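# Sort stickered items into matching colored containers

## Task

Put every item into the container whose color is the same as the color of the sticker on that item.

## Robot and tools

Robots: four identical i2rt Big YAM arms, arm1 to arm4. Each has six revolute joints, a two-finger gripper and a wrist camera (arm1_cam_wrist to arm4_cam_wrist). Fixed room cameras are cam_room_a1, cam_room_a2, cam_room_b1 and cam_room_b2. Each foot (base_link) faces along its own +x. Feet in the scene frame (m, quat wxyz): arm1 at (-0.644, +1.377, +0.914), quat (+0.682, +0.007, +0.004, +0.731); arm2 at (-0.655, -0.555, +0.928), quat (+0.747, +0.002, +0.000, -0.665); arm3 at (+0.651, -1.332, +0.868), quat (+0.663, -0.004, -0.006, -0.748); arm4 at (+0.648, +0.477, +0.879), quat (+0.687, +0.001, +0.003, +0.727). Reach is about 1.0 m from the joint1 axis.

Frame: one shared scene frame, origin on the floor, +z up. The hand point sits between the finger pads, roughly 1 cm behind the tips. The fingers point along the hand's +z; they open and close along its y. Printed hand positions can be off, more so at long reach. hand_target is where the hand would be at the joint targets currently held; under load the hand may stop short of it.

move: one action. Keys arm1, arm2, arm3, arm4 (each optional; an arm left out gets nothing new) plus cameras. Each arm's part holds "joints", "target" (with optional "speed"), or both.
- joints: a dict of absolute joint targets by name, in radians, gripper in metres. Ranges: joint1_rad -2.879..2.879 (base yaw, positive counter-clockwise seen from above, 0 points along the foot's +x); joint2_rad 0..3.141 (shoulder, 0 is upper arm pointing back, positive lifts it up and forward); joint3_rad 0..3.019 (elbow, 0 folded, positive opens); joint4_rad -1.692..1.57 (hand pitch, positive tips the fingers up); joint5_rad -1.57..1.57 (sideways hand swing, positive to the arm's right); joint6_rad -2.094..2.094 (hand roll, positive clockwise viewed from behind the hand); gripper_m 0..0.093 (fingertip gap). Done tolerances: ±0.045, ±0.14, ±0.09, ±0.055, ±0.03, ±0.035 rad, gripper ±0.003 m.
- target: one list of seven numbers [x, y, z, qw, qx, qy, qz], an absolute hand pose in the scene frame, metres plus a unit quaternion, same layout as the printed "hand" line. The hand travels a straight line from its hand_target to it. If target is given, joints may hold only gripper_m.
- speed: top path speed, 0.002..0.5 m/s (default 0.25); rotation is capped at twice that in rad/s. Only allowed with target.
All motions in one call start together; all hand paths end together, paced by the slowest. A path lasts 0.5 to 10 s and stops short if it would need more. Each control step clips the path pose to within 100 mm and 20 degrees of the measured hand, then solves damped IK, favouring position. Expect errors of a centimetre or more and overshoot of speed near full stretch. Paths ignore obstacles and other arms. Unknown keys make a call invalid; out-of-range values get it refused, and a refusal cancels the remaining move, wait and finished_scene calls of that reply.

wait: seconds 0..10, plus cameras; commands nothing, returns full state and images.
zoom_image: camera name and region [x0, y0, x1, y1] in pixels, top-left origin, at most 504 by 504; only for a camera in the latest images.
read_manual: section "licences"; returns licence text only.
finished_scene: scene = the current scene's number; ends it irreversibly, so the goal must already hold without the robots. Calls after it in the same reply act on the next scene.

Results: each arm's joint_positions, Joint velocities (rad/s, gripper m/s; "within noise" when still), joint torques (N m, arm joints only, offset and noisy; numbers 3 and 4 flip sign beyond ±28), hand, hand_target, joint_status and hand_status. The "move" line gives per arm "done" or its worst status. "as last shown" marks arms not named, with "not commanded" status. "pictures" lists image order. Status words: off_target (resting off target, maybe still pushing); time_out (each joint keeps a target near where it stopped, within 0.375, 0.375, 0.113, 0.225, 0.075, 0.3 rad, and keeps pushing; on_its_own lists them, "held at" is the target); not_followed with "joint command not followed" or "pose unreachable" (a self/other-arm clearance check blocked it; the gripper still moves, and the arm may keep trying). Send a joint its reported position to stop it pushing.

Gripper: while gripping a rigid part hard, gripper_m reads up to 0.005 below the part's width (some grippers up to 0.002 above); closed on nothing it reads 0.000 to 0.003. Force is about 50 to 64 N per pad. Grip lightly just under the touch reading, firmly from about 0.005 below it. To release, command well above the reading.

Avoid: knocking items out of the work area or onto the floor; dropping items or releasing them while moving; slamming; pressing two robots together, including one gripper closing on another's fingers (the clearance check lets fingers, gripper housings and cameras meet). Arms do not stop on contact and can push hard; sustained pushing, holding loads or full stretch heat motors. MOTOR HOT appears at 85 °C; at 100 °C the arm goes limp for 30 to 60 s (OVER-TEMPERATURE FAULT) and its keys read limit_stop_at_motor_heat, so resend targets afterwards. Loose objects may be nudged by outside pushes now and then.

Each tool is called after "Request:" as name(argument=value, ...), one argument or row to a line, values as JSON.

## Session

Request:
move(
  arm1={"joints": {"joint1_rad": 1.50, "joint2_rad": 0.534, "joint3_rad": 1.403, "joint4_rad": -1.567, "joint5_rad": 0, "joint6_rad": 0}},
  arm2={"joints": {"joint1_rad": -1.688, "joint2_rad": 0.39, "joint3_rad": 1.428, "joint4_rad": -1.66, "joint5_rad": 0, "joint6_rad": 0}},
  arm3={"joints": {"joint1_rad": 1.69, "joint2_rad": 0.275, "joint3_rad": 1.3, "joint4_rad": -1.66, "joint5_rad": 0, "joint6_rad": 0}},
  arm4={"joints": {"joint1_rad": -1.627, "joint2_rad": 0.555, "joint3_rad": 1.556, "joint4_rad": -1.66, "joint5_rad": 0, "joint6_rad": 0}},
)

Scene clock: 1.93 s.
Joint torques (N m): arm1=[-1.2 4.72 8.73 1.16 -0.04 -0.05] | arm2=[0.32 5.01 8.5 1.8 0.04 -0.08] | arm3=[1.96 9 6.43 1.36 0.09 -0.11] | arm4=[0.67 4.6 8.65 0.84 0.1 0.18]
Motor temperatures (°C): arm1=[20 23 27 23 21 21 21] | arm2=[23 24 26 22 22 20 23] | arm3=[24 23 23 23 24 23 23] | arm4=[22 21 23 22 24 21 24]
Heat: arm1: hottest joint3_rad 27 °C; arm2: hottest joint3_rad 26 °C; arm3: hottest joint1_rad 24 °C; arm4: hottest joint5_rad 24 °C.
move: arm1 done; arm2 done; arm3 done; arm4 done
Joint velocities: within noise
arm1.joint_positions: joint1_rad=+1.493 joint2_rad=+0.538 joint3_rad=+1.396 joint4_rad=-1.558 joint5_rad=+0.000 joint6_rad=+0.008 gripper_m=+0.09398
arm1.joint_status: all done
arm1.hand: x=-0.8049 y=+1.3781 z=+1.4302 quat_wxyz=(-0.002, +0.903, -0.007, -0.429) (m; scene frame)
arm1.hand_target: x=-0.8009 y=+1.3767 z=+1.4319 quat_wxyz=(-0.002, +0.903, +0.000, -0.430) (m; scene frame)
arm1.hand_status: not commanded
arm2.joint_positions: joint1_rad=-1.683 joint2_rad=+0.392 joint3_rad=+1.414 joint4_rad=-1.647 joint5_rad=-0.001 joint6_rad=+0.014 gripper_m=+0.09400
arm2.joint_status: all done
arm2.hand: x=-0.7526 y=-0.5571 z=+1.4481 quat_wxyz=(-0.003, -0.891, +0.004, +0.455) (m; scene frame)
arm2.hand_target: x=-0.7473 y=-0.5565 z=+1.4510 quat_wxyz=(+0.002, -0.890, -0.001, +0.456) (m; scene frame)
arm2.hand_status: not commanded
arm3.joint_positions: joint1_rad=+1.680 joint2_rad=+0.263 joint3_rad=+1.296 joint4_rad=-1.655 joint5_rad=-0.001 joint6_rad=+0.007 gripper_m=+0.09398
arm3.joint_status: all done
arm3.hand: x=+0.7197 y=-1.3261 z=+1.3468 quat_wxyz=(-0.457, -0.005, -0.889, +0.007) (m; scene frame)
arm3.hand_target: x=+0.7225 y=-1.3256 z=+1.3468 quat_wxyz=(-0.451, +0.002, -0.892, +0.007) (m; scene frame)
arm3.hand_status: not commanded
arm4.joint_positions: joint1_rad=-1.623 joint2_rad=+0.554 joint3_rad=+1.518 joint4_rad=-1.648 joint5_rad=-0.001 joint6_rad=-0.013 gripper_m=+0.09398
arm4.joint_status: all done
arm4.hand: x=+0.7943 y=+0.4795 z=+1.4245 quat_wxyz=(-0.427, +0.009, -0.904, +0.003) (m; scene frame)
arm4.hand_target: x=+0.7868 y=+0.4788 z=+1.4374 quat_wxyz=(-0.438, +0.001, -0.899, +0.002) (m; scene frame)
arm4.hand_status: not commanded
pictures: arm1_cam_wrist, arm2_cam_wrist, arm3_cam_wrist, arm4_cam_wrist, cam_room_a1, cam_room_a2, cam_room_b1, cam_room_b2
Images, in order (width x height): arm1_cam_wrist 672x504, arm2_cam_wrist 672x504, arm3_cam_wrist 672x504, arm4_cam_wrist 672x504, cam_room_a1 672x504, cam_room_a2 672x504, cam_room_b1 672x504, cam_room_b2 672x504.

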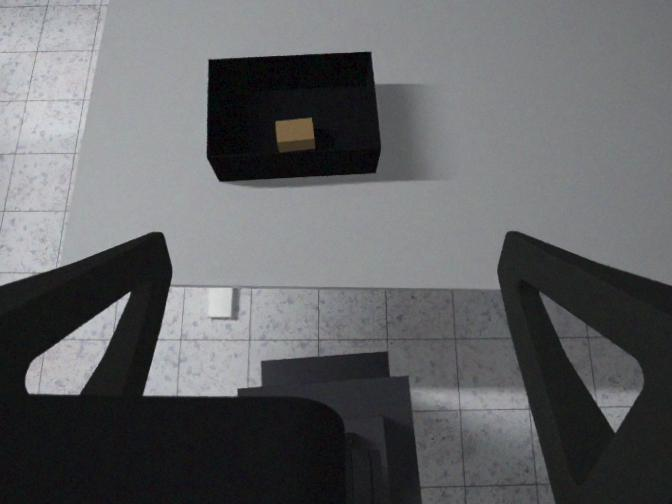

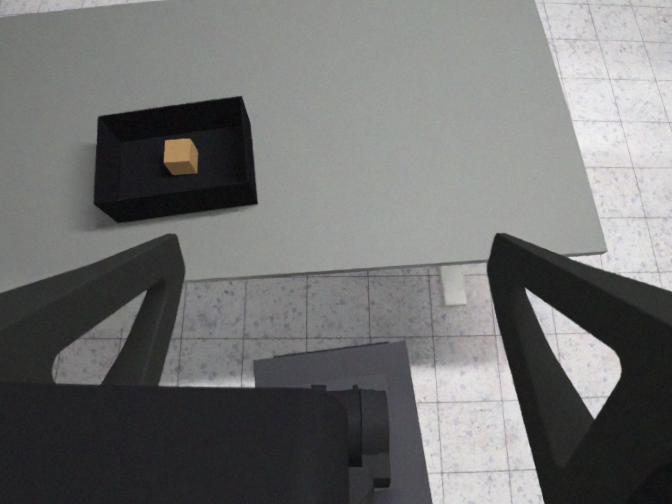

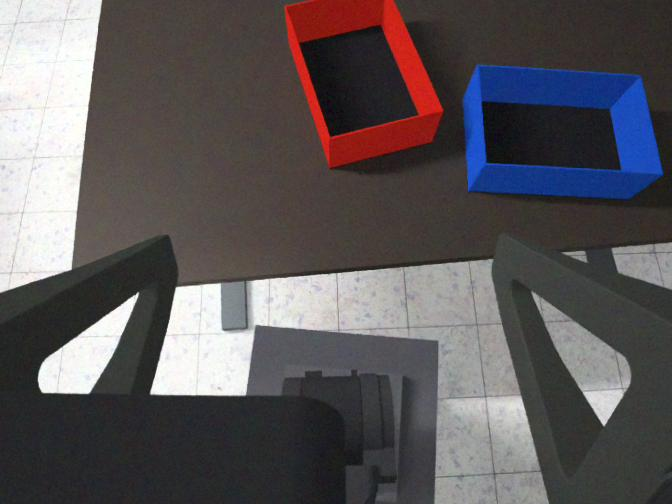

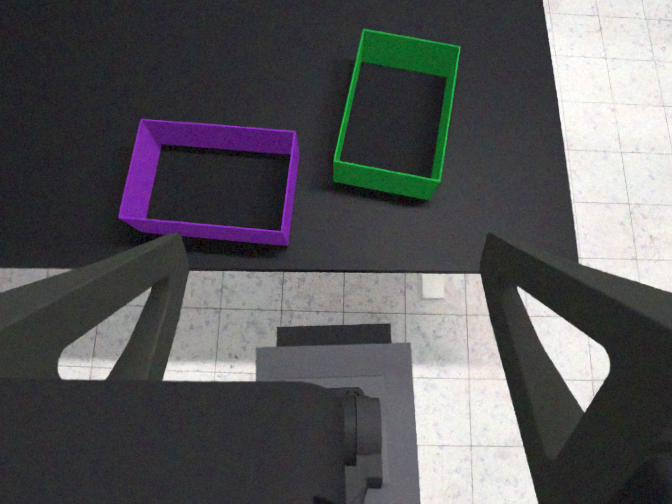

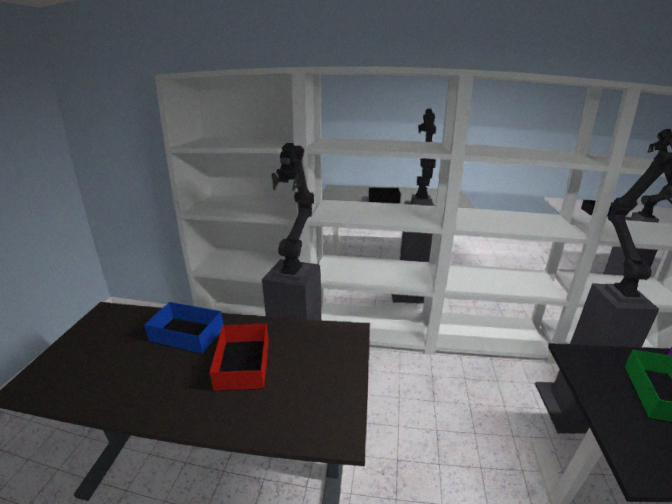

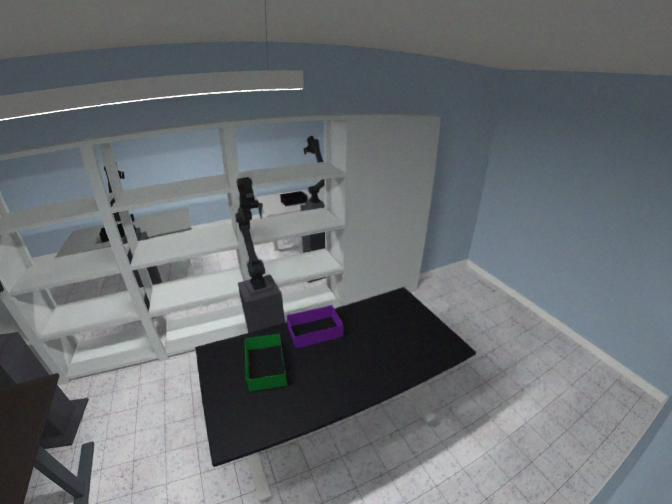

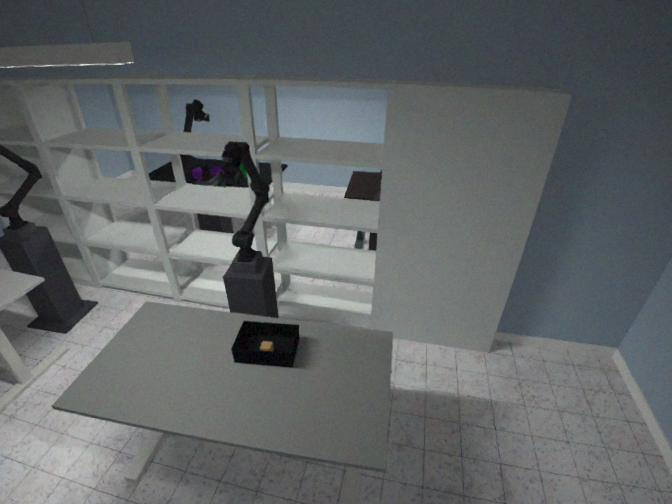

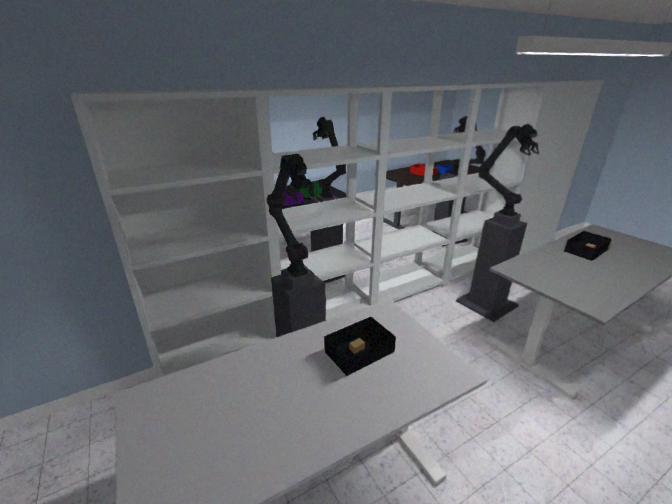

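Request:
zoom_image(
  camera="arm1_cam_wrist",
  region=[200, 50, 400, 200],
)

Request:
zoom_image(
  camera="arm2_cam_wrist",
  region=[80, 80, 280, 230],
)

Request:
zoom_image(
  camera="cam_room_b1",
  region=[226, 310, 306, 370],
)

Request:
zoom_image(
  camera="cam_room_b2",
  region=[320, 310, 400, 370],
)

Scaled by 2.520.

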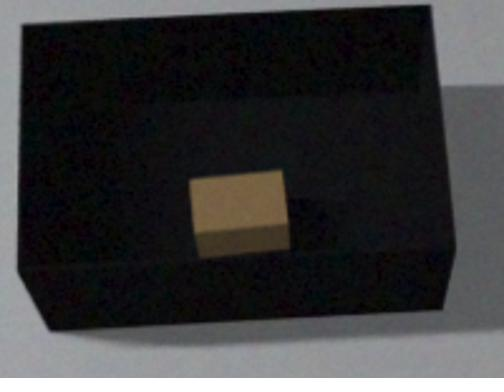

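Scaled by 2.520.

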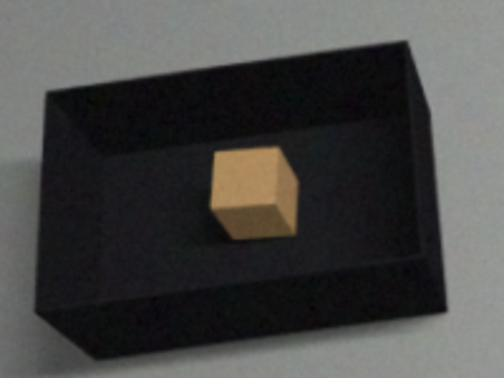

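Scaled by 6.300.

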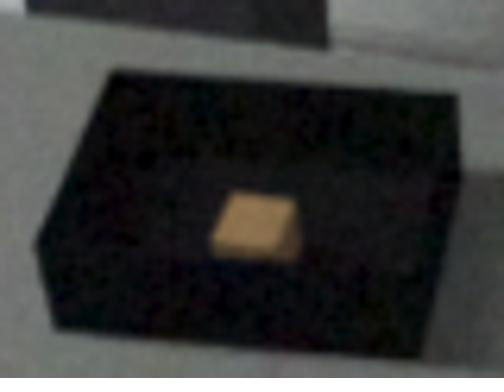

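Scaled by 6.300.

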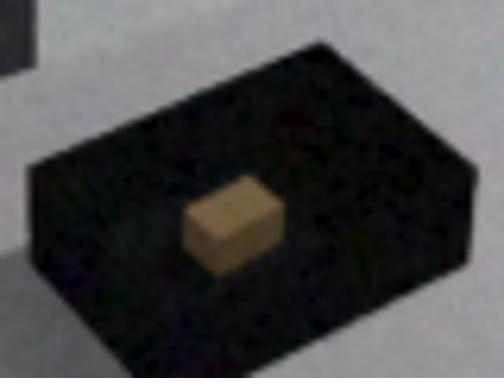

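Request:
move(
  arm1={"target": [-1.227, 1.313, 0.93, -0.0589, 0.7345, -0.6730, -0.0643], "speed": 0.45},
  arm2={"target": [-1.202, -0.891, 0.93, 0.0023, 0.9959, 0.0261, -0.0872], "speed": 0.45},
  arm3={"joints": {"joint1_rad": -1.987, "joint2_rad": 0.803, "joint3_rad": 0.831, "joint4_rad": -0.90}},
  arm4={"joints": {"joint1_rad": 0.906, "joint2_rad": 0.803, "joint3_rad": 0.831, "joint4_rad": -0.90}},
  cameras=["arm1_cam_wrist", "arm2_cam_wrist"],
)

Scene clock: 50.03 s.
Joint torques (N m): arm1=[-2.32 -18.08 13.11 -0.21 0.22 0.06] | arm2=[0.03 -21.66 13.6 0.43 -0.05 0.17] | arm3=[0.56 -5.01 10.67 1.48 -0.06 -0.1] | arm4=[0.97 -5.19 9.26 1.42 0.16 0.15]
Motor temperatures (°C): arm1=[20 23 29 23 21 21 21] | arm2=[23 24 29 22 22 20 23] | arm3=[24 23 25 23 24 23 23] | arm4=[22 22 27 22 24 21 24]
Heat: arm1: hottest joint3_rad 29 °C; arm2: hottest joint3_rad 29 °C; arm3: hottest joint3_rad 25 °C; arm4: hottest joint3_rad 27 °C.
move: arm1 off_target; arm2 off_target; arm3 done; arm4 done
Joint velocities: within noise
arm1.joint_positions: joint1_rad=+1.669 joint2_rad=+2.064 joint3_rad=+1.498 joint4_rad=-1.084 joint5_rad=+0.170 joint6_rad=+1.636 gripper_m=+0.09398
arm1.joint_status: not commanded
arm1.hand: x=-1.2049 y=+1.3126 z=+0.9070 quat_wxyz=(-0.079, +0.741, -0.665, -0.049) (m; scene frame)
arm1.hand_target: x=-1.2259 y=+1.3132 z=+0.9305 quat_wxyz=(-0.059, +0.735, -0.673, -0.065) (m; scene frame)
arm1.hand_status: off_target (0.032 m and 3.2 deg from the pose sent, 0.658 m and 91.8 deg at the start)
arm2.joint_positions: joint1_rad=-1.105 joint2_rad=+2.075 joint3_rad=+1.538 joint4_rad=-0.908 joint5_rad=+0.089 joint6_rad=+0.505 gripper_m=+0.09400
arm2.joint_status: not commanded
arm2.hand: x=-1.1838 y=-0.8852 z=+0.9168 quat_wxyz=(+0.007, -0.996, -0.036, +0.076) (m; scene frame)
arm2.hand_target: x=-1.2014 y=-0.8904 z=+0.9304 quat_wxyz=(-0.003, -0.996, -0.026, +0.088) (m; scene frame)
arm2.hand_status: off_target (0.023 m and 2.0 deg from the pose sent, 0.763 m and 44.2 deg at the start; pose on its path clipped on 4 of 84 steps)
arm3.joint_positions: joint1_rad=-1.978 joint2_rad=+0.813 joint3_rad=+0.821 joint4_rad=-0.906 joint5_rad=+0.002 joint6_rad=+0.005 gripper_m=+0.09402
arm3.joint_status: all done
arm3.hand: x=+0.3520 y=-1.1529 z=+1.1280 quat_wxyz=(+0.080, -0.911, +0.251, +0.317) (m; scene frame)
arm3.hand_target: x=+0.3522 y=-1.1496 z=+1.1373 quat_wxyz=(+0.085, -0.907, +0.252, +0.328) (m; scene frame)
arm3.hand_status: not commanded
arm4.joint_positions: joint1_rad=+0.905 joint2_rad=+0.816 joint3_rad=+0.833 joint4_rad=-0.913 joint5_rad=-0.002 joint6_rad=-0.011 gripper_m=+0.09402
arm4.joint_status: all done
arm4.hand: x=+0.3644 y=+0.6772 z=+1.1471 quat_wxyz=(-0.098, +0.901, -0.279, -0.317) (m; scene frame)
arm4.hand_target: x=+0.3642 y=+0.6774 z=+1.1523 quat_wxyz=(-0.100, +0.896, -0.282, -0.328) (m; scene frame)
arm4.hand_status: not commanded
pictures: arm1_cam_wrist, arm2_cam_wrist
Images, in order (width x height): arm1_cam_wrist 672x504, arm2_cam_wrist 672x504.

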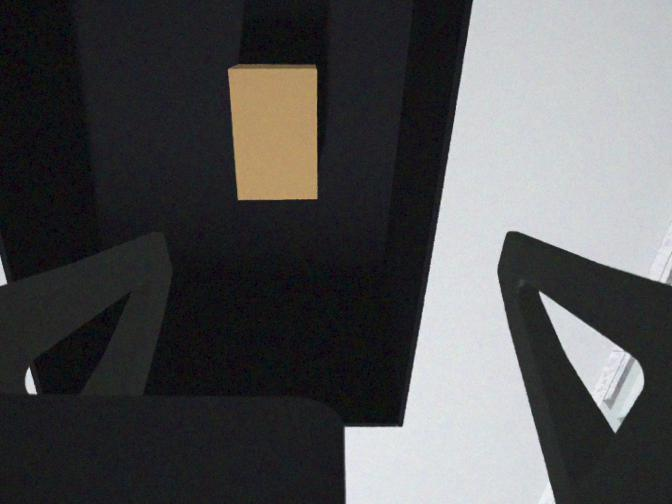

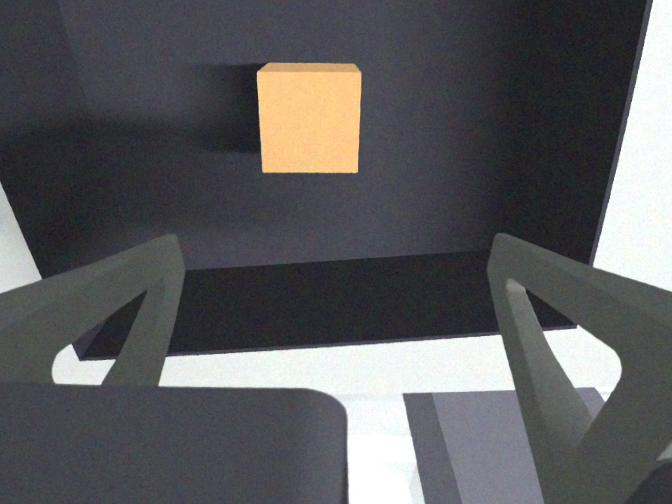

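Request:
move(
  arm1={"target": [-1.2505, 1.3166, 0.785, -0.0398, 0.736, -0.6713, -0.0818], "joints": {"gripper_m": 0.075}, "speed": 0.25},
  arm2={"target": [-1.2066, -0.903, 0.785, 0.0023, 0.9959, 0.0261, -0.0872], "speed": 0.25},
  cameras=["arm1_cam_wrist", "arm2_cam_wrist"],
)

Scene clock: 74.90 s.
Joint torques (N m): arm1=[-3.08 -18.37 10.03 0.39 0.31 -0.05] | arm2=[1.03 -22.83 11.41 1.47 0.02 0.22] | arm3=[0.62 -5.13 10.65 1.46 -0.06 -0.1] | arm4=[0.67 -5.25 9.22 1.43 0.15 0.18]
Motor temperatures (°C): arm1=[20 25 31 23 21 21 21] | arm2=[23 26 33 22 22 20 23] | arm3=[24 23 26 23 24 23 23] | arm4=[22 22 29 22 24 21 24]
Heat: arm1: hottest joint3_rad 31 °C; arm2: hottest joint3_rad 33 °C; arm3: hottest joint3_rad 26 °C; arm4: hottest joint3_rad 29 °C.
move: arm1 off_target; arm2 off_target
Joint velocities: within noise
arm1.joint_positions: joint1_rad=+1.663 joint2_rad=+2.306 joint3_rad=+1.499 joint4_rad=-0.792 joint5_rad=+0.171 joint6_rad=+1.633 gripper_m=+0.07507
arm1.joint_status: all done
arm1.hand: x=-1.2265 y=+1.3137 z=+0.7694 quat_wxyz=(-0.060, +0.739, -0.668, -0.064) (m; scene frame)
arm1.hand_target: x=-1.2498 y=+1.3168 z=+0.7857 quat_wxyz=(-0.040, +0.736, -0.671, -0.082) (m; scene frame)
arm1.hand_status: off_target (0.029 m and 3.1 deg from the pose sent, 0.130 m and 6.0 deg at the start)
arm2.joint_positions: joint1_rad=-1.105 joint2_rad=+2.319 joint3_rad=+1.546 joint4_rad=-0.691 joint5_rad=+0.089 joint6_rad=+0.513 gripper_m=+0.09400
arm2.joint_status: not commanded
arm2.hand: x=-1.1885 y=-0.8880 z=+0.7777 quat_wxyz=(+0.011, -0.997, -0.033, +0.068) (m; scene frame)
arm2.hand_target: x=-1.2058 y=-0.9025 z=+0.7858 quat_wxyz=(-0.003, -0.996, -0.026, +0.087) (m; scene frame)
arm2.hand_status: off_target (0.025 m and 2.8 deg from the pose sent, 0.135 m and 2.1 deg at the start)
arm3, arm4: as last shown
arm4.hand: x=+0.3644 y=+0.6772 z=+1.1472 quat_wxyz=(-0.098, +0.901, -0.279, -0.317) (m; scene frame)
pictures: arm1_cam_wrist, arm2_cam_wrist
Images, in order (width x height): arm1_cam_wrist 672x504, arm2_cam_wrist 672x504.

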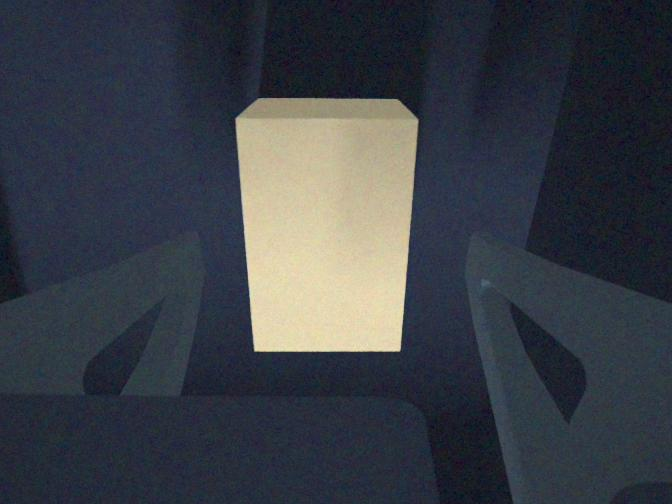

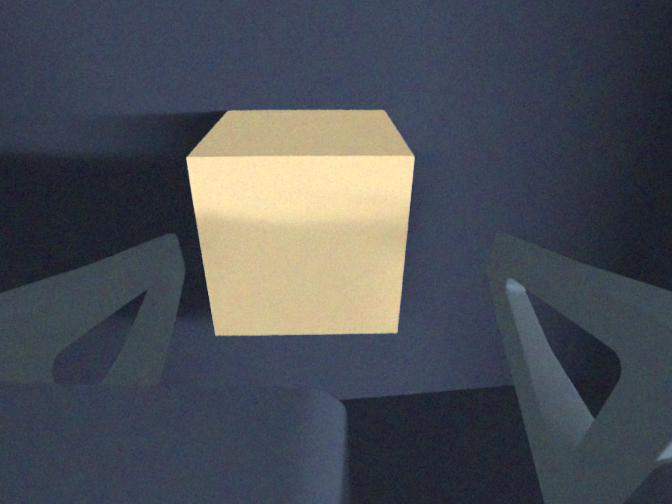

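Request:
move(
  arm1={"target": [-1.252, 1.3166, 0.743, -0.0398, 0.736, -0.6713, -0.0818], "speed": 0.12},
  arm2={"target": [-1.2045, -0.915, 0.751, 0.0023, 0.9959, 0.0261, -0.0872], "speed": 0.12},
  cameras=["arm1_cam_wrist", "arm2_cam_wrist"],
)

Scene clock: 86.17 s.
Joint torques (N m): arm1=[-2.96 -17.32 10.51 0.7 0.29 -0.02] | arm2=[1.32 -21.13 11.41 1.46 0.15 0.21] | arm3=[0.79 -5.01 10.69 1.52 -0.06 -0.1] | arm4=[1.32 -5.71 9.22 1.43 0.14 0.17]
Motor temperatures (°C): arm1=[20 26 31 23 21 21 21] | arm2=[23 26 32 22 22 20 23] | arm3=[24 23 27 23 24 23 23] | arm4=[22 22 30 22 24 21 24]
Heat: arm1: hottest joint3_rad 31 °C; arm2: hottest joint3_rad 32 °C; arm3: hottest joint3_rad 27 °C; arm4: hottest joint3_rad 30 °C.
move: arm1 off_target; arm2 off_target
Joint velocities: within noise
arm1.joint_positions: joint1_rad=+1.663 joint2_rad=+2.369 joint3_rad=+1.508 joint4_rad=-0.729 joint5_rad=+0.171 joint6_rad=+1.633 gripper_m=+0.07507
arm1.joint_status: not commanded
arm1.hand: x=-1.2284 y=+1.3136 z=+0.7360 quat_wxyz=(-0.057, +0.738, -0.669, -0.067) (m; scene frame)
arm1.hand_target: x=-1.2512 y=+1.3167 z=+0.7437 quat_wxyz=(-0.040, +0.736, -0.671, -0.082) (m; scene frame)
arm1.hand_status: off_target (0.025 m and 2.6 deg from the pose sent, 0.037 m and 3.1 deg at the start)
arm2.joint_positions: joint1_rad=-1.090 joint2_rad=+2.369 joint3_rad=+1.578 joint4_rad=-0.651 joint5_rad=+0.089 joint6_rad=+0.531 gripper_m=+0.09400
arm2.joint_status: not commanded
arm2.hand: x=-1.1931 y=-0.9022 z=+0.7576 quat_wxyz=(+0.004, -0.997, -0.031, +0.077) (m; scene frame)
arm2.hand_target: x=-1.2037 y=-0.9147 z=+0.7515 quat_wxyz=(-0.003, -0.996, -0.026, +0.087) (m; scene frame)
arm2.hand_status: off_target (0.018 m and 1.5 deg from the pose sent, 0.041 m and 2.8 deg at the start)
arm3, arm4: as last shown
pictures: arm1_cam_wrist, arm2_cam_wrist
Images, in order (width x height): arm1_cam_wrist 672x504, arm2_cam_wrist 672x504.

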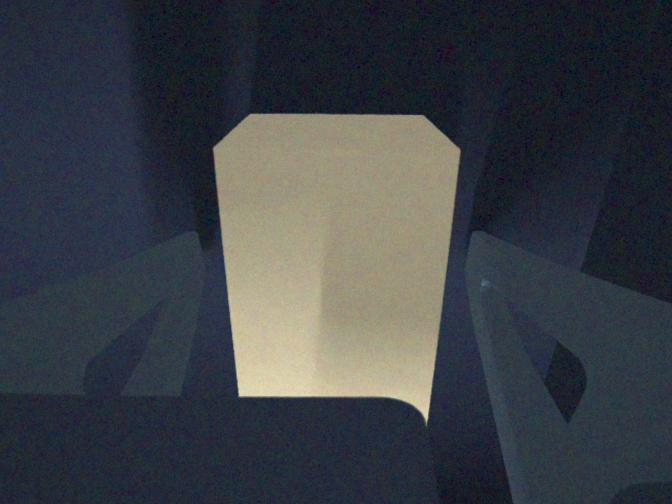

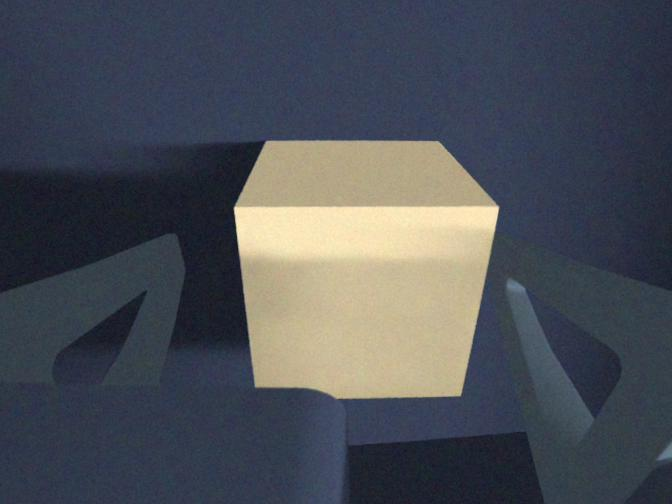

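Request:
move(
  arm1={"joints": {"gripper_m": 0.037}},
  arm2={"target": [-1.2045, -0.907, 0.739, 0.0023, 0.9959, 0.0261, -0.0872], "speed": 0.12},
  cameras=[],
)

Request:
move(
  arm1={"target": [-1.22, 1.315, 0.97, -0.0398, 0.736, -0.6713, -0.0818], "speed": 0.3},
  arm2={"joints": {"gripper_m": 0.047}},
  cameras=["arm1_cam_wrist", "arm2_cam_wrist"],
)

Scene clock: 91.27 s.
Joint torques (N m): arm1=[-2.61 -18.02 10.43 0.76 0.26 -0.08] | arm2=[0.5 -20.37 10.39 1.58 0.1 0.11] | arm3=[0.62 -4.95 10.67 1.48 -0.06 -0.11] | arm4=[0.56 -5.42 9.39 1.46 0.14 0.12]
Motor temperatures (°C): arm1=[20 26 32 23 22 21 21] | arm2=[23 27 32 22 22 20 23] | arm3=[24 23 27 23 24 23 23] | arm4=[22 22 30 22 24 21 24]
Heat: arm1: hottest joint3_rad 32 °C; arm2: hottest joint3_rad 32 °C; arm3: hottest joint3_rad 27 °C; arm4: hottest joint3_rad 30 °C.
move: arm1 off_target; arm2 off_target
Joint velocities: within noise
arm1.joint_positions: joint1_rad=+1.663 joint2_rad=+2.369 joint3_rad=+1.508 joint4_rad=-0.729 joint5_rad=+0.171 joint6_rad=+1.633 gripper_m=+0.04380
arm1.joint_status: gripper_m off_target (ended at +0.04383, target +0.03700)
arm1.hand: x=-1.2285 y=+1.3136 z=+0.7360 quat_wxyz=(-0.057, +0.738, -0.669, -0.067) (m; scene frame)
arm1.hand_target: x=-1.2512 y=+1.3167 z=+0.7437 quat_wxyz=(-0.040, +0.736, -0.671, -0.082) (m; scene frame)
arm1.hand_status: not commanded
arm2.joint_positions: joint1_rad=-1.090 joint2_rad=+2.377 joint3_rad=+1.578 joint4_rad=-0.626 joint5_rad=+0.089 joint6_rad=+0.531 gripper_m=+0.09400
arm2.joint_status: not commanded
arm2.hand: x=-1.1960 y=-0.9042 z=+0.7533 quat_wxyz=(+0.000, -0.996, -0.030, +0.084) (m; scene frame)
arm2.hand_target: x=-1.2039 y=-0.9068 z=+0.7395 quat_wxyz=(-0.002, -0.996, -0.026, +0.087) (m; scene frame)
arm2.hand_status: off_target (0.017 m and 0.7 deg from the pose sent, 0.022 m and 1.5 deg at the start)
arm3, arm4: as last shown
pictures: none
No camera images: "cameras" was empty.

Scene clock: 92.70 s.
Joint torques (N m): arm1=[-1.73 -15.79 12.38 -0.05 0.23 0.05] | arm2=[0.5 -20.66 10.39 1.57 0.1 0.11] | arm3=[0.62 -4.95 10.7 1.48 -0.07 -0.1] | arm4=[0.67 -5.3 9.32 1.48 0.16 0.16]
Motor temperatures (°C): arm1=[20 26 32 23 22 21 21] | arm2=[23 27 32 22 22 20 23] | arm3=[24 23 27 23 24 23 23] | arm4=[22 22 30 22 24 21 24]
Heat: arm1: hottest joint3_rad 32 °C; arm2: hottest joint3_rad 32 °C; arm3: hottest joint3_rad 27 °C; arm4: hottest joint3_rad 30 °C.
move: arm1 off_target; arm2 off_target
Joint velocities: within noise
arm1.joint_positions: joint1_rad=+1.663 joint2_rad=+1.965 joint3_rad=+1.480 joint4_rad=-1.090 joint5_rad=+0.171 joint6_rad=+1.633 gripper_m=+0.04380
arm1.joint_status: not commanded
arm1.hand: x=-1.2073 y=+1.3159 z=+0.9555 quat_wxyz=(-0.051, +0.738, -0.669, -0.072) (m; scene frame)
arm1.hand_target: x=-1.2195 y=+1.3150 z=+0.9701 quat_wxyz=(-0.040, +0.736, -0.671, -0.082) (m; scene frame)
arm1.hand_status: off_target (0.019 m and 1.7 deg from the pose sent, 0.234 m and 2.6 deg at the start)
arm2.joint_positions: joint1_rad=-1.090 joint2_rad=+2.377 joint3_rad=+1.578 joint4_rad=-0.626 joint5_rad=+0.089 joint6_rad=+0.531 gripper_m=+0.05293
arm2.joint_status: gripper_m off_target (ended at +0.05296, target +0.04700)
arm2.hand: x=-1.1961 y=-0.9042 z=+0.7533 quat_wxyz=(+0.000, -0.996, -0.030, +0.084) (m; scene frame)
arm2.hand_target: x=-1.2039 y=-0.9067 z=+0.7395 quat_wxyz=(-0.002, -0.996, -0.026, +0.087) (m; scene frame)
arm2.hand_status: not commanded
arm3, arm4: as last shown
pictures: arm1_cam_wrist, arm2_cam_wrist
Images, in order (width x height): arm1_cam_wrist 672x504, arm2_cam_wrist 672x504.

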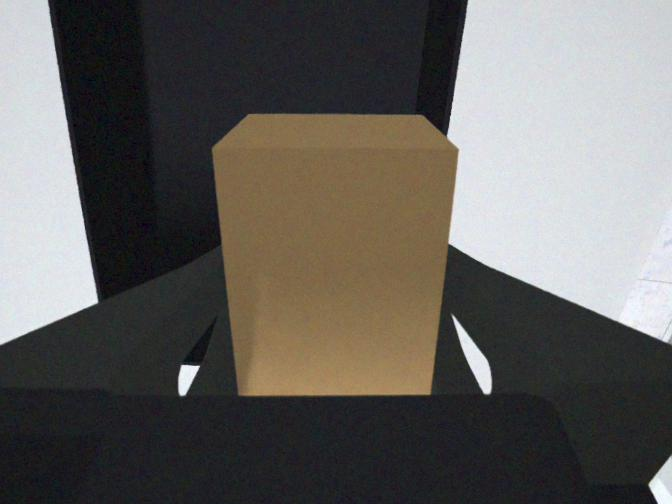

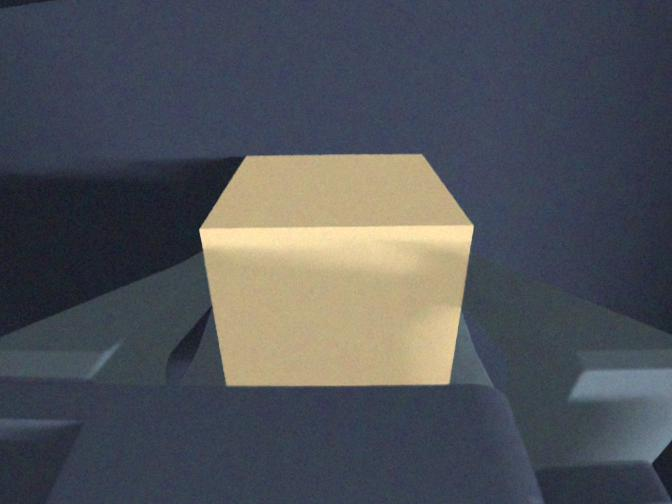

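Request:
move(
  arm1={"joints": {"joint2_rad": 0.986, "joint3_rad": 0.852, "joint4_rad": 0.45, "joint5_rad": 0.0, "joint6_rad": 0.0}},
  arm2={"target": [-1.19, -0.90, 0.97, 0.0023, 0.9959, 0.0261, -0.0872], "speed": 0.35},
  cameras=["cam_room_b1", "cam_room_b2"],
)

Request:
move(
  arm2={"joints": {"joint2_rad": 0.986, "joint3_rad": 0.852, "joint4_rad": 0.45, "joint5_rad": 0.0, "joint6_rad": 0.0}},
  cameras=["cam_room_b1", "cam_room_b2"],
)

Request:
zoom_image(
  camera="cam_room_b2",
  region=[250, 130, 410, 250],
)

Request:
zoom_image(
  camera="cam_room_b1",
  region=[190, 150, 330, 255],
)

Scene clock: 109.67 s.
Joint torques (N m): arm1=[-2.2 -2.32 12.29 2.4 -0.03 -0.05] | arm2=[0.85 -20.48 13.22 0.49 0.12 0.13] | arm3=[0.67 -4.84 10.67 1.52 -0.06 -0.1] | arm4=[1.26 -5.3 9.32 1.48 0.15 0.18]
Motor temperatures (°C): arm1=[20 26 33 23 22 21 22] | arm2=[23 27 32 22 22 20 23] | arm3=[24 23 28 23 24 23 23] | arm4=[22 22 31 22 24 21 24]
Heat: arm1: hottest joint3_rad 33 °C; arm2: hottest joint3_rad 32 °C; arm3: hottest joint3_rad 28 °C; arm4: hottest joint3_rad 31 °C.
move: arm1 done; arm2 off_target
Joint velocities: within noise
arm1.joint_positions: joint1_rad=+1.663 joint2_rad=+0.978 joint3_rad=+0.848 joint4_rad=+0.428 joint5_rad=+0.002 joint6_rad=+0.008 gripper_m=+0.04383
arm1.joint_status: all done
arm1.hand: x=-1.1102 y=+1.2998 z=+1.4264 quat_wxyz=(+0.066, +0.586, +0.046, -0.806) (m; scene frame)
arm1.hand_target: x=-1.1116 y=+1.3001 z=+1.4303 quat_wxyz=(+0.063, +0.579, +0.048, -0.811) (m; scene frame)
arm1.hand_status: not commanded
arm2.joint_positions: joint1_rad=-1.090 joint2_rad=+2.007 joint3_rad=+1.569 joint4_rad=-0.988 joint5_rad=+0.089 joint6_rad=+0.531 gripper_m=+0.05293
arm2.joint_status: not commanded
arm2.hand: x=-1.1802 y=-0.8938 z=+0.9661 quat_wxyz=(+0.000, -0.996, -0.030, +0.083) (m; scene frame)
arm2.hand_target: x=-1.1896 y=-0.8999 z=+0.9700 quat_wxyz=(-0.003, -0.996, -0.026, +0.087) (m; scene frame)
arm2.hand_status: off_target (0.012 m and 0.7 deg from the pose sent, 0.217 m and 0.6 deg at the start)
arm3, arm4: as last shown
pictures: cam_room_b1, cam_room_b2
Images, in order (width x height): cam_room_b1 672x504, cam_room_b2 672x504.

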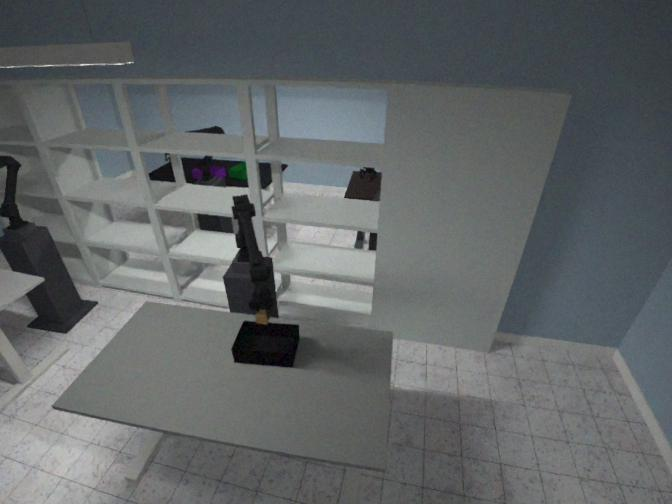

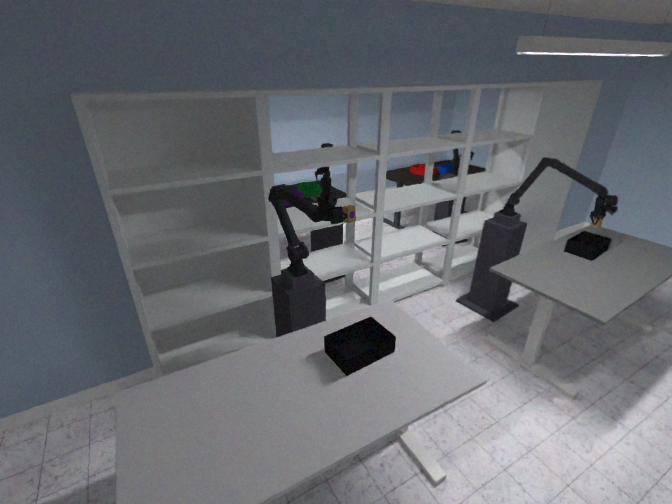

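Scene clock: 111.47 s.
Joint torques (N m): arm1=[-1.55 -2.78 12.22 2.41 -0.06 0.01] | arm2=[0.62 -7 11.19 3.36 -0.14 -0.08] | arm3=[0.73 -4.95 10.69 1.5 -0.07 -0.1] | arm4=[0.79 -5.42 9.39 1.54 0.17 0.14]
Motor temperatures (°C): arm1=[20 25 33 23 22 21 22] | arm2=[23 27 32 22 22 20 24] | arm3=[24 23 28 23 24 23 23] | arm4=[22 22 31 22 24 21 24]
Heat: arm1: hottest joint3_rad 33 °C; arm2: hottest joint3_rad 32 °C; arm3: hottest joint3_rad 28 °C; arm4: hottest joint3_rad 31 °C.
move: arm2 done
Joint velocities: within noise
arm1, arm3, arm4: as last shown
arm2.joint_positions: joint1_rad=-1.091 joint2_rad=+0.981 joint3_rad=+0.862 joint4_rad=+0.425 joint5_rad=+0.003 joint6_rad=+0.015 gripper_m=+0.05291
arm2.joint_status: all done
arm2.hand: x=-1.0549 y=-0.8270 z=+1.4381 quat_wxyz=(-0.241, -0.568, -0.169, +0.769) (m; scene frame)
arm2.hand_target: x=-1.0549 y=-0.8273 z=+1.4358 quat_wxyz=(-0.237, -0.562, -0.173, +0.773) (m; scene frame)
arm2.hand_status: not commanded
pictures: cam_room_b1, cam_room_b2
Images, in order (width x height): cam_room_b1 672x504, cam_room_b2 672x504.

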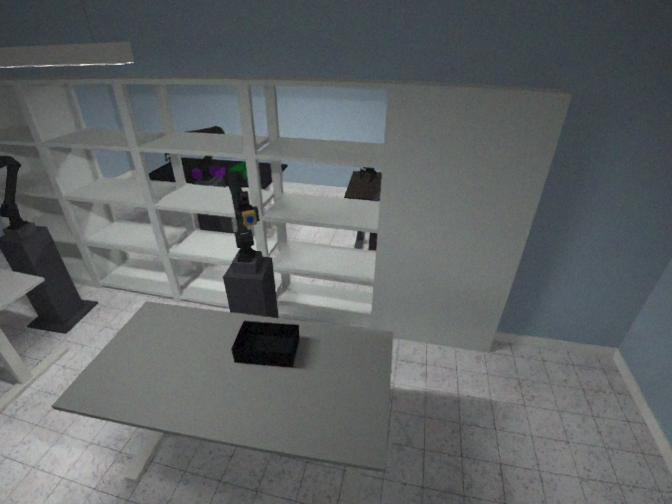

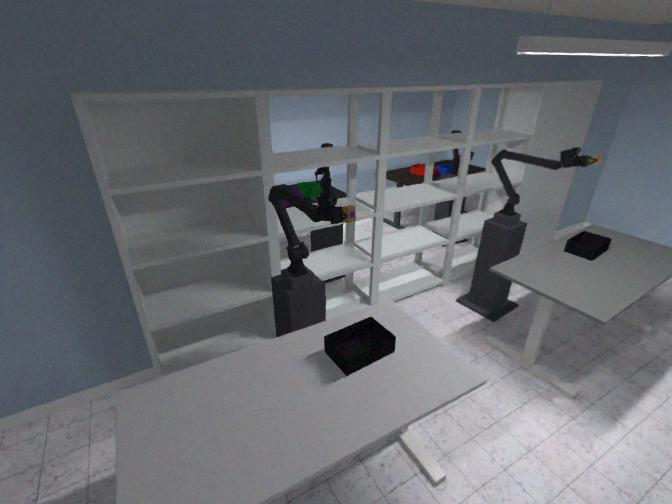

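Scaled by 3.150.

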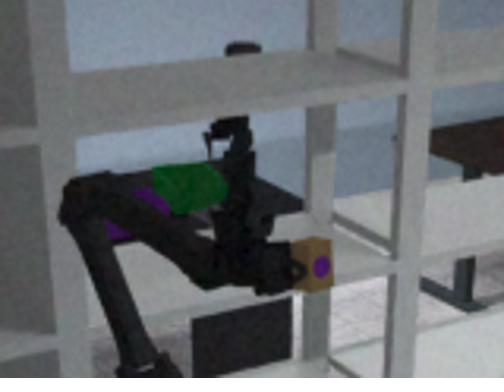

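Scaled by 3.600.

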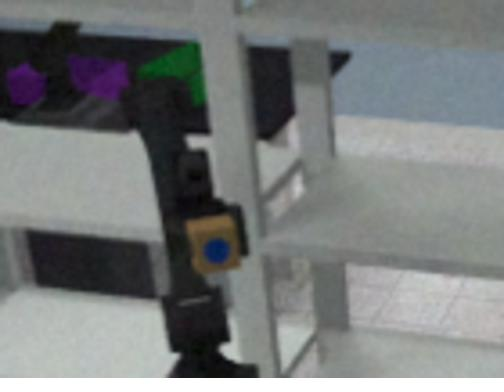

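Request:
move(
  arm1={"joints": {"joint1_rad": -2.25, "joint2_rad": 0.986, "joint3_rad": 0.852, "joint4_rad": -1.436, "joint5_rad": 0.0, "joint6_rad": 0.0}},
  arm2={"joints": {"joint1_rad": 0.917, "joint2_rad": 0.986, "joint3_rad": 0.852, "joint4_rad": -1.436, "joint5_rad": 0.0, "joint6_rad": 0.0}},
  cameras=["arm1_cam_wrist", "arm2_cam_wrist"],
)

Request:
move(
  arm1={"target": [-0.02, 0.942, 1.027, 0.0832, 0.2987, 0.9504, -0.0261], "speed": 0.25},
  arm2={"target": [-0.015, -0.936, 1.04, 0.0807, 0.2647, 0.9607, -0.0222], "speed": 0.25},
  cameras=["arm1_cam_wrist", "arm2_cam_wrist"],
)

Scene clock: 124.83 s.
Joint torques (N m): arm1=[-2.78 -2.84 10.63 0.08 -0.06 -0.04] | arm2=[0.91 -5.77 9.89 0.23 0.12 -0.05] | arm3=[0.67 -4.89 10.67 1.51 -0.06 -0.1] | arm4=[0.62 -4.84 9.21 1.55 0.16 0.15]
Motor temperatures (°C): arm1=[20 25 33 23 21 21 22] | arm2=[23 26 31 22 22 20 24] | arm3=[24 23 28 23 24 23 23] | arm4=[22 22 31 22 24 21 24]
Heat: arm1: hottest joint3_rad 33 °C; arm2: hottest joint3_rad 31 °C; arm3: hottest joint3_rad 28 °C; arm4: hottest joint3_rad 31 °C.
move: arm1 done; arm2 done
Joint velocities: within noise
arm1.joint_positions: joint1_rad=-2.245 joint2_rad=+0.992 joint3_rad=+0.847 joint4_rad=-1.427 joint5_rad=+0.002 joint6_rad=+0.006 gripper_m=+0.04383
arm1.joint_status: all done
arm1.hand: x=-0.4365 y=+1.2344 z=+1.0941 quat_wxyz=(+0.009, -0.301, -0.954, +0.002) (m; scene frame)
arm1.hand_target: x=-0.4379 y=+1.2341 z=+1.0974 quat_wxyz=(+0.008, -0.301, -0.954, +0.001) (m; scene frame)
arm1.hand_status: not commanded
arm2.joint_positions: joint1_rad=+0.915 joint2_rad=+0.984 joint3_rad=+0.861 joint4_rad=-1.424 joint5_rad=-0.003 joint6_rad=+0.012 gripper_m=+0.05290
arm2.joint_status: all done
arm2.hand: x=-0.4379 y=-0.6859 z=+1.1188 quat_wxyz=(-0.012, -0.272, -0.962, +0.000) (m; scene frame)
arm2.hand_target: x=-0.4425 y=-0.6831 z=+1.1151 quat_wxyz=(-0.001, -0.265, -0.964, -0.002) (m; scene frame)
arm2.hand_status: not commanded
arm3, arm4: as last shown
pictures: arm1_cam_wrist, arm2_cam_wrist
Images, in order (width x height): arm1_cam_wrist 672x504, arm2_cam_wrist 672x504.

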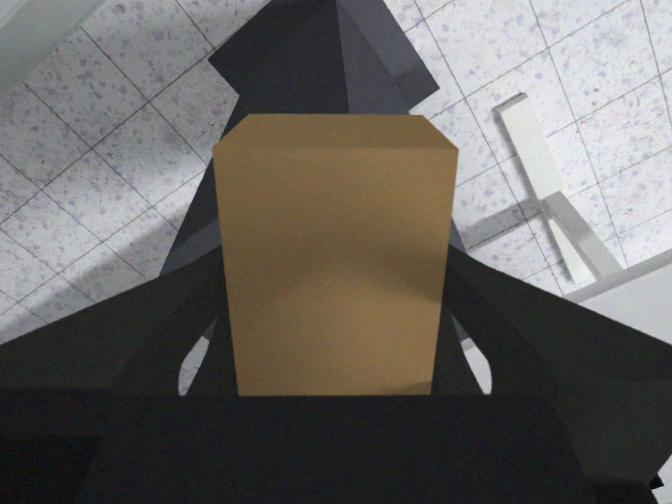

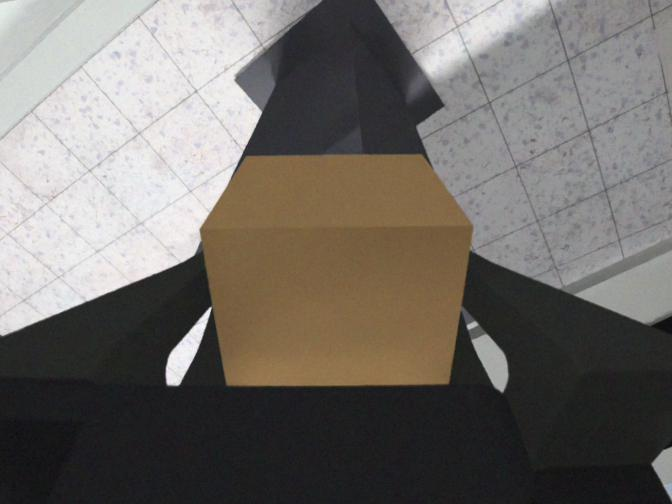

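Scene clock: 127.83 s.
Joint torques (N m): arm1=[-2.78 -19.72 16.64 0.4 -0.04 -0.03] | arm2=[1.14 -23.59 16.2 0.5 0.15 -0.03] | arm3=[0.62 -5.13 10.66 1.54 -0.06 -0.1] | arm4=[0.79 -4.6 9.33 1.57 0.15 0.18]
Motor temperatures (°C): arm1=[20 25 33 23 21 21 22] | arm2=[23 26 32 22 22 20 24] | arm3=[24 23 28 23 24 23 23] | arm4=[22 22 31 22 24 21 24]
Heat: arm1: hottest joint3_rad 33 °C; arm2: hottest joint3_rad 32 °C; arm3: hottest joint3_rad 28 °C; arm4: hottest joint3_rad 31 °C.
move: arm1 off_target; arm2 off_target
Joint velocities: within noise
arm1.joint_positions: joint1_rad=-2.245 joint2_rad=+2.303 joint3_rad=+2.264 joint4_rad=-1.380 joint5_rad=-0.005 joint6_rad=+0.006 gripper_m=+0.04383
arm1.joint_status: not commanded
arm1.hand: x=-0.0299 y=+0.9538 z=+1.0121 quat_wxyz=(-0.065, -0.300, -0.952, +0.021) (m; scene frame)
arm1.hand_target: x=-0.0211 y=+0.9425 z=+1.0272 quat_wxyz=(-0.084, -0.299, -0.950, +0.027) (m; scene frame)
arm1.hand_status: off_target (0.021 m and 2.1 deg from the pose sent, 0.513 m and 10.9 deg at the start)
arm2.joint_positions: joint1_rad=+0.915 joint2_rad=+2.255 joint3_rad=+2.172 joint4_rad=-1.341 joint5_rad=+0.000 joint6_rad=+0.012 gripper_m=+0.05290
arm2.joint_status: not commanded
arm2.hand: x=-0.0287 y=-0.9310 z=+1.0341 quat_wxyz=(-0.071, -0.271, -0.960, +0.018) (m; scene frame)
arm2.hand_target: x=-0.0158 y=-0.9355 z=+1.0399 quat_wxyz=(-0.082, -0.265, -0.961, +0.022) (m; scene frame)
arm2.hand_status: off_target (0.016 m and 1.4 deg from the pose sent, 0.498 m and 8.3 deg at the start)
arm3.joint_positions: joint1_rad=-1.978 joint2_rad=+0.813 joint3_rad=+0.821 joint4_rad=-0.906 joint5_rad=+0.002 joint6_rad=+0.005 gripper_m=+0.09402
arm3.joint_status: not commanded
arm3.hand: x=+0.3520 y=-1.1529 z=+1.1280 quat_wxyz=(+0.080, -0.911, +0.251, +0.317) (m; scene frame)
arm3.hand_target: x=+0.3522 y=-1.1496 z=+1.1373 quat_wxyz=(+0.085, -0.907, +0.252, +0.328) (m; scene frame)
arm3.hand_status: not commanded
arm4.joint_positions: joint1_rad=+0.905 joint2_rad=+0.816 joint3_rad=+0.833 joint4_rad=-0.913 joint5_rad=-0.002 joint6_rad=-0.011 gripper_m=+0.09402
arm4.joint_status: not commanded
arm4.hand: x=+0.3644 y=+0.6772 z=+1.1472 quat_wxyz=(-0.098, +0.901, -0.279, -0.317) (m; scene frame)
arm4.hand_target: x=+0.3642 y=+0.6774 z=+1.1523 quat_wxyz=(-0.100, +0.896, -0.282, -0.328) (m; scene frame)
arm4.hand_status: not commanded
pictures: arm1_cam_wrist, arm2_cam_wrist
Images, in order (width x height): arm1_cam_wrist 672x504, arm2_cam_wrist 672x504.

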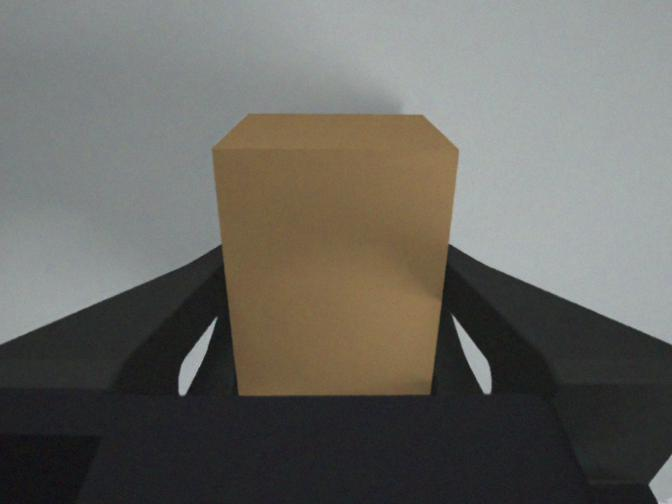

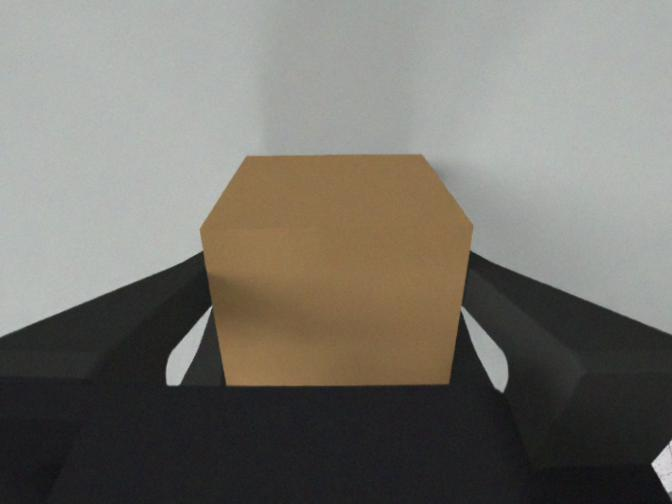

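Request:
move(
  arm1={"target": [-0.02, 0.942, 0.996, 0.0832, 0.2987, 0.9504, -0.0261], "speed": 0.08},
  arm2={"target": [-0.015, -0.936, 0.993, 0.0807, 0.2647, 0.9607, -0.0222], "speed": 0.08},
  cameras=["arm1_cam_wrist", "arm2_cam_wrist"],
)

Scene clock: 133.80 s.
Joint torques (N m): arm1=[-1.96 -20.07 11.19 1.22 -0.02 0.01] | arm2=[1.14 -22.95 10.14 1.73 0.09 -0.03] | arm3=[0.73 -5.01 10.7 1.46 -0.07 -0.09] | arm4=[1.32 -4.89 9.26 1.44 0.15 0.16]
Motor temperatures (°C): arm1=[20 26 34 23 21 21 22] | arm2=[23 26 34 22 22 20 24] | arm3=[24 23 28 23 24 23 23] | arm4=[22 22 31 22 24 21 24]
Heat: arm1: hottest joint3_rad 34 °C; arm2: hottest joint3_rad 34 °C; arm3: hottest joint3_rad 28 °C; arm4: hottest joint3_rad 31 °C.
move: arm1 off_target; arm2 off_target
Joint velocities: within noise
arm1.joint_positions: joint1_rad=-2.245 joint2_rad=+2.312 joint3_rad=+2.264 joint4_rad=-1.333 joint5_rad=-0.006 joint6_rad=+0.006 gripper_m=+0.04383
arm1.joint_status: not commanded
arm1.hand: x=-0.0207 y=+0.9475 z=+1.0076 quat_wxyz=(-0.084, -0.299, -0.950, +0.026) (m; scene frame)
arm1.hand_target: x=-0.0203 y=+0.9421 z=+0.9963 quat_wxyz=(-0.083, -0.299, -0.950, +0.026) (m; scene frame)
arm1.hand_status: off_target (0.013 m and 0.1 deg from the pose sent, 0.022 m and 2.2 deg at the start)
arm2.joint_positions: joint1_rad=+0.915 joint2_rad=+2.264 joint3_rad=+2.156 joint4_rad=-1.262 joint5_rad=+0.002 joint6_rad=+0.012 gripper_m=+0.05290
arm2.joint_status: not commanded
arm2.hand: x=-0.0165 y=-0.9386 z=+1.0246 quat_wxyz=(-0.097, -0.271, -0.957, +0.025) (m; scene frame)
arm2.hand_target: x=-0.0161 y=-0.9355 z=+0.9936 quat_wxyz=(-0.081, -0.265, -0.961, +0.022) (m; scene frame)
arm2.hand_status: off_target (0.032 m and 2.1 deg from the pose sent, 0.044 m and 1.4 deg at the start)
arm3, arm4: as last shown
pictures: arm1_cam_wrist, arm2_cam_wrist
Images, in order (width x height): arm1_cam_wrist 672x504, arm2_cam_wrist 672x504.

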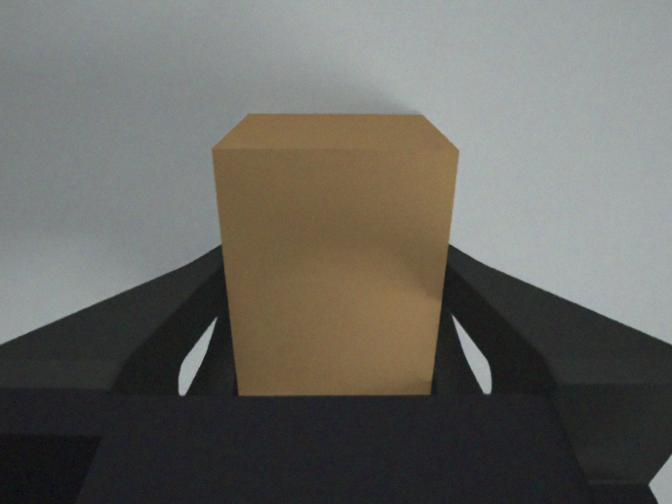

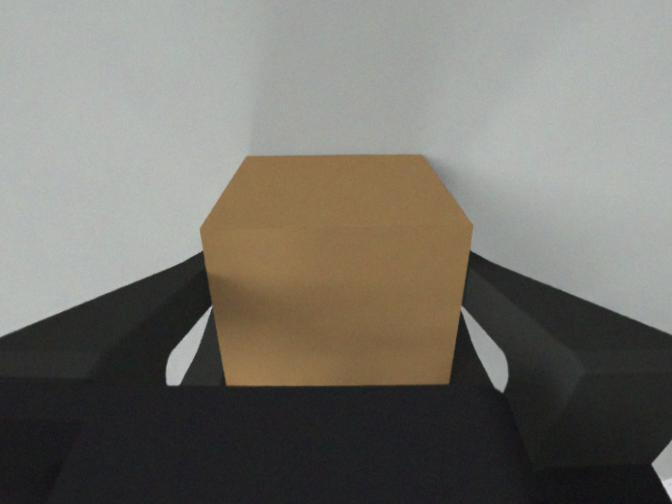

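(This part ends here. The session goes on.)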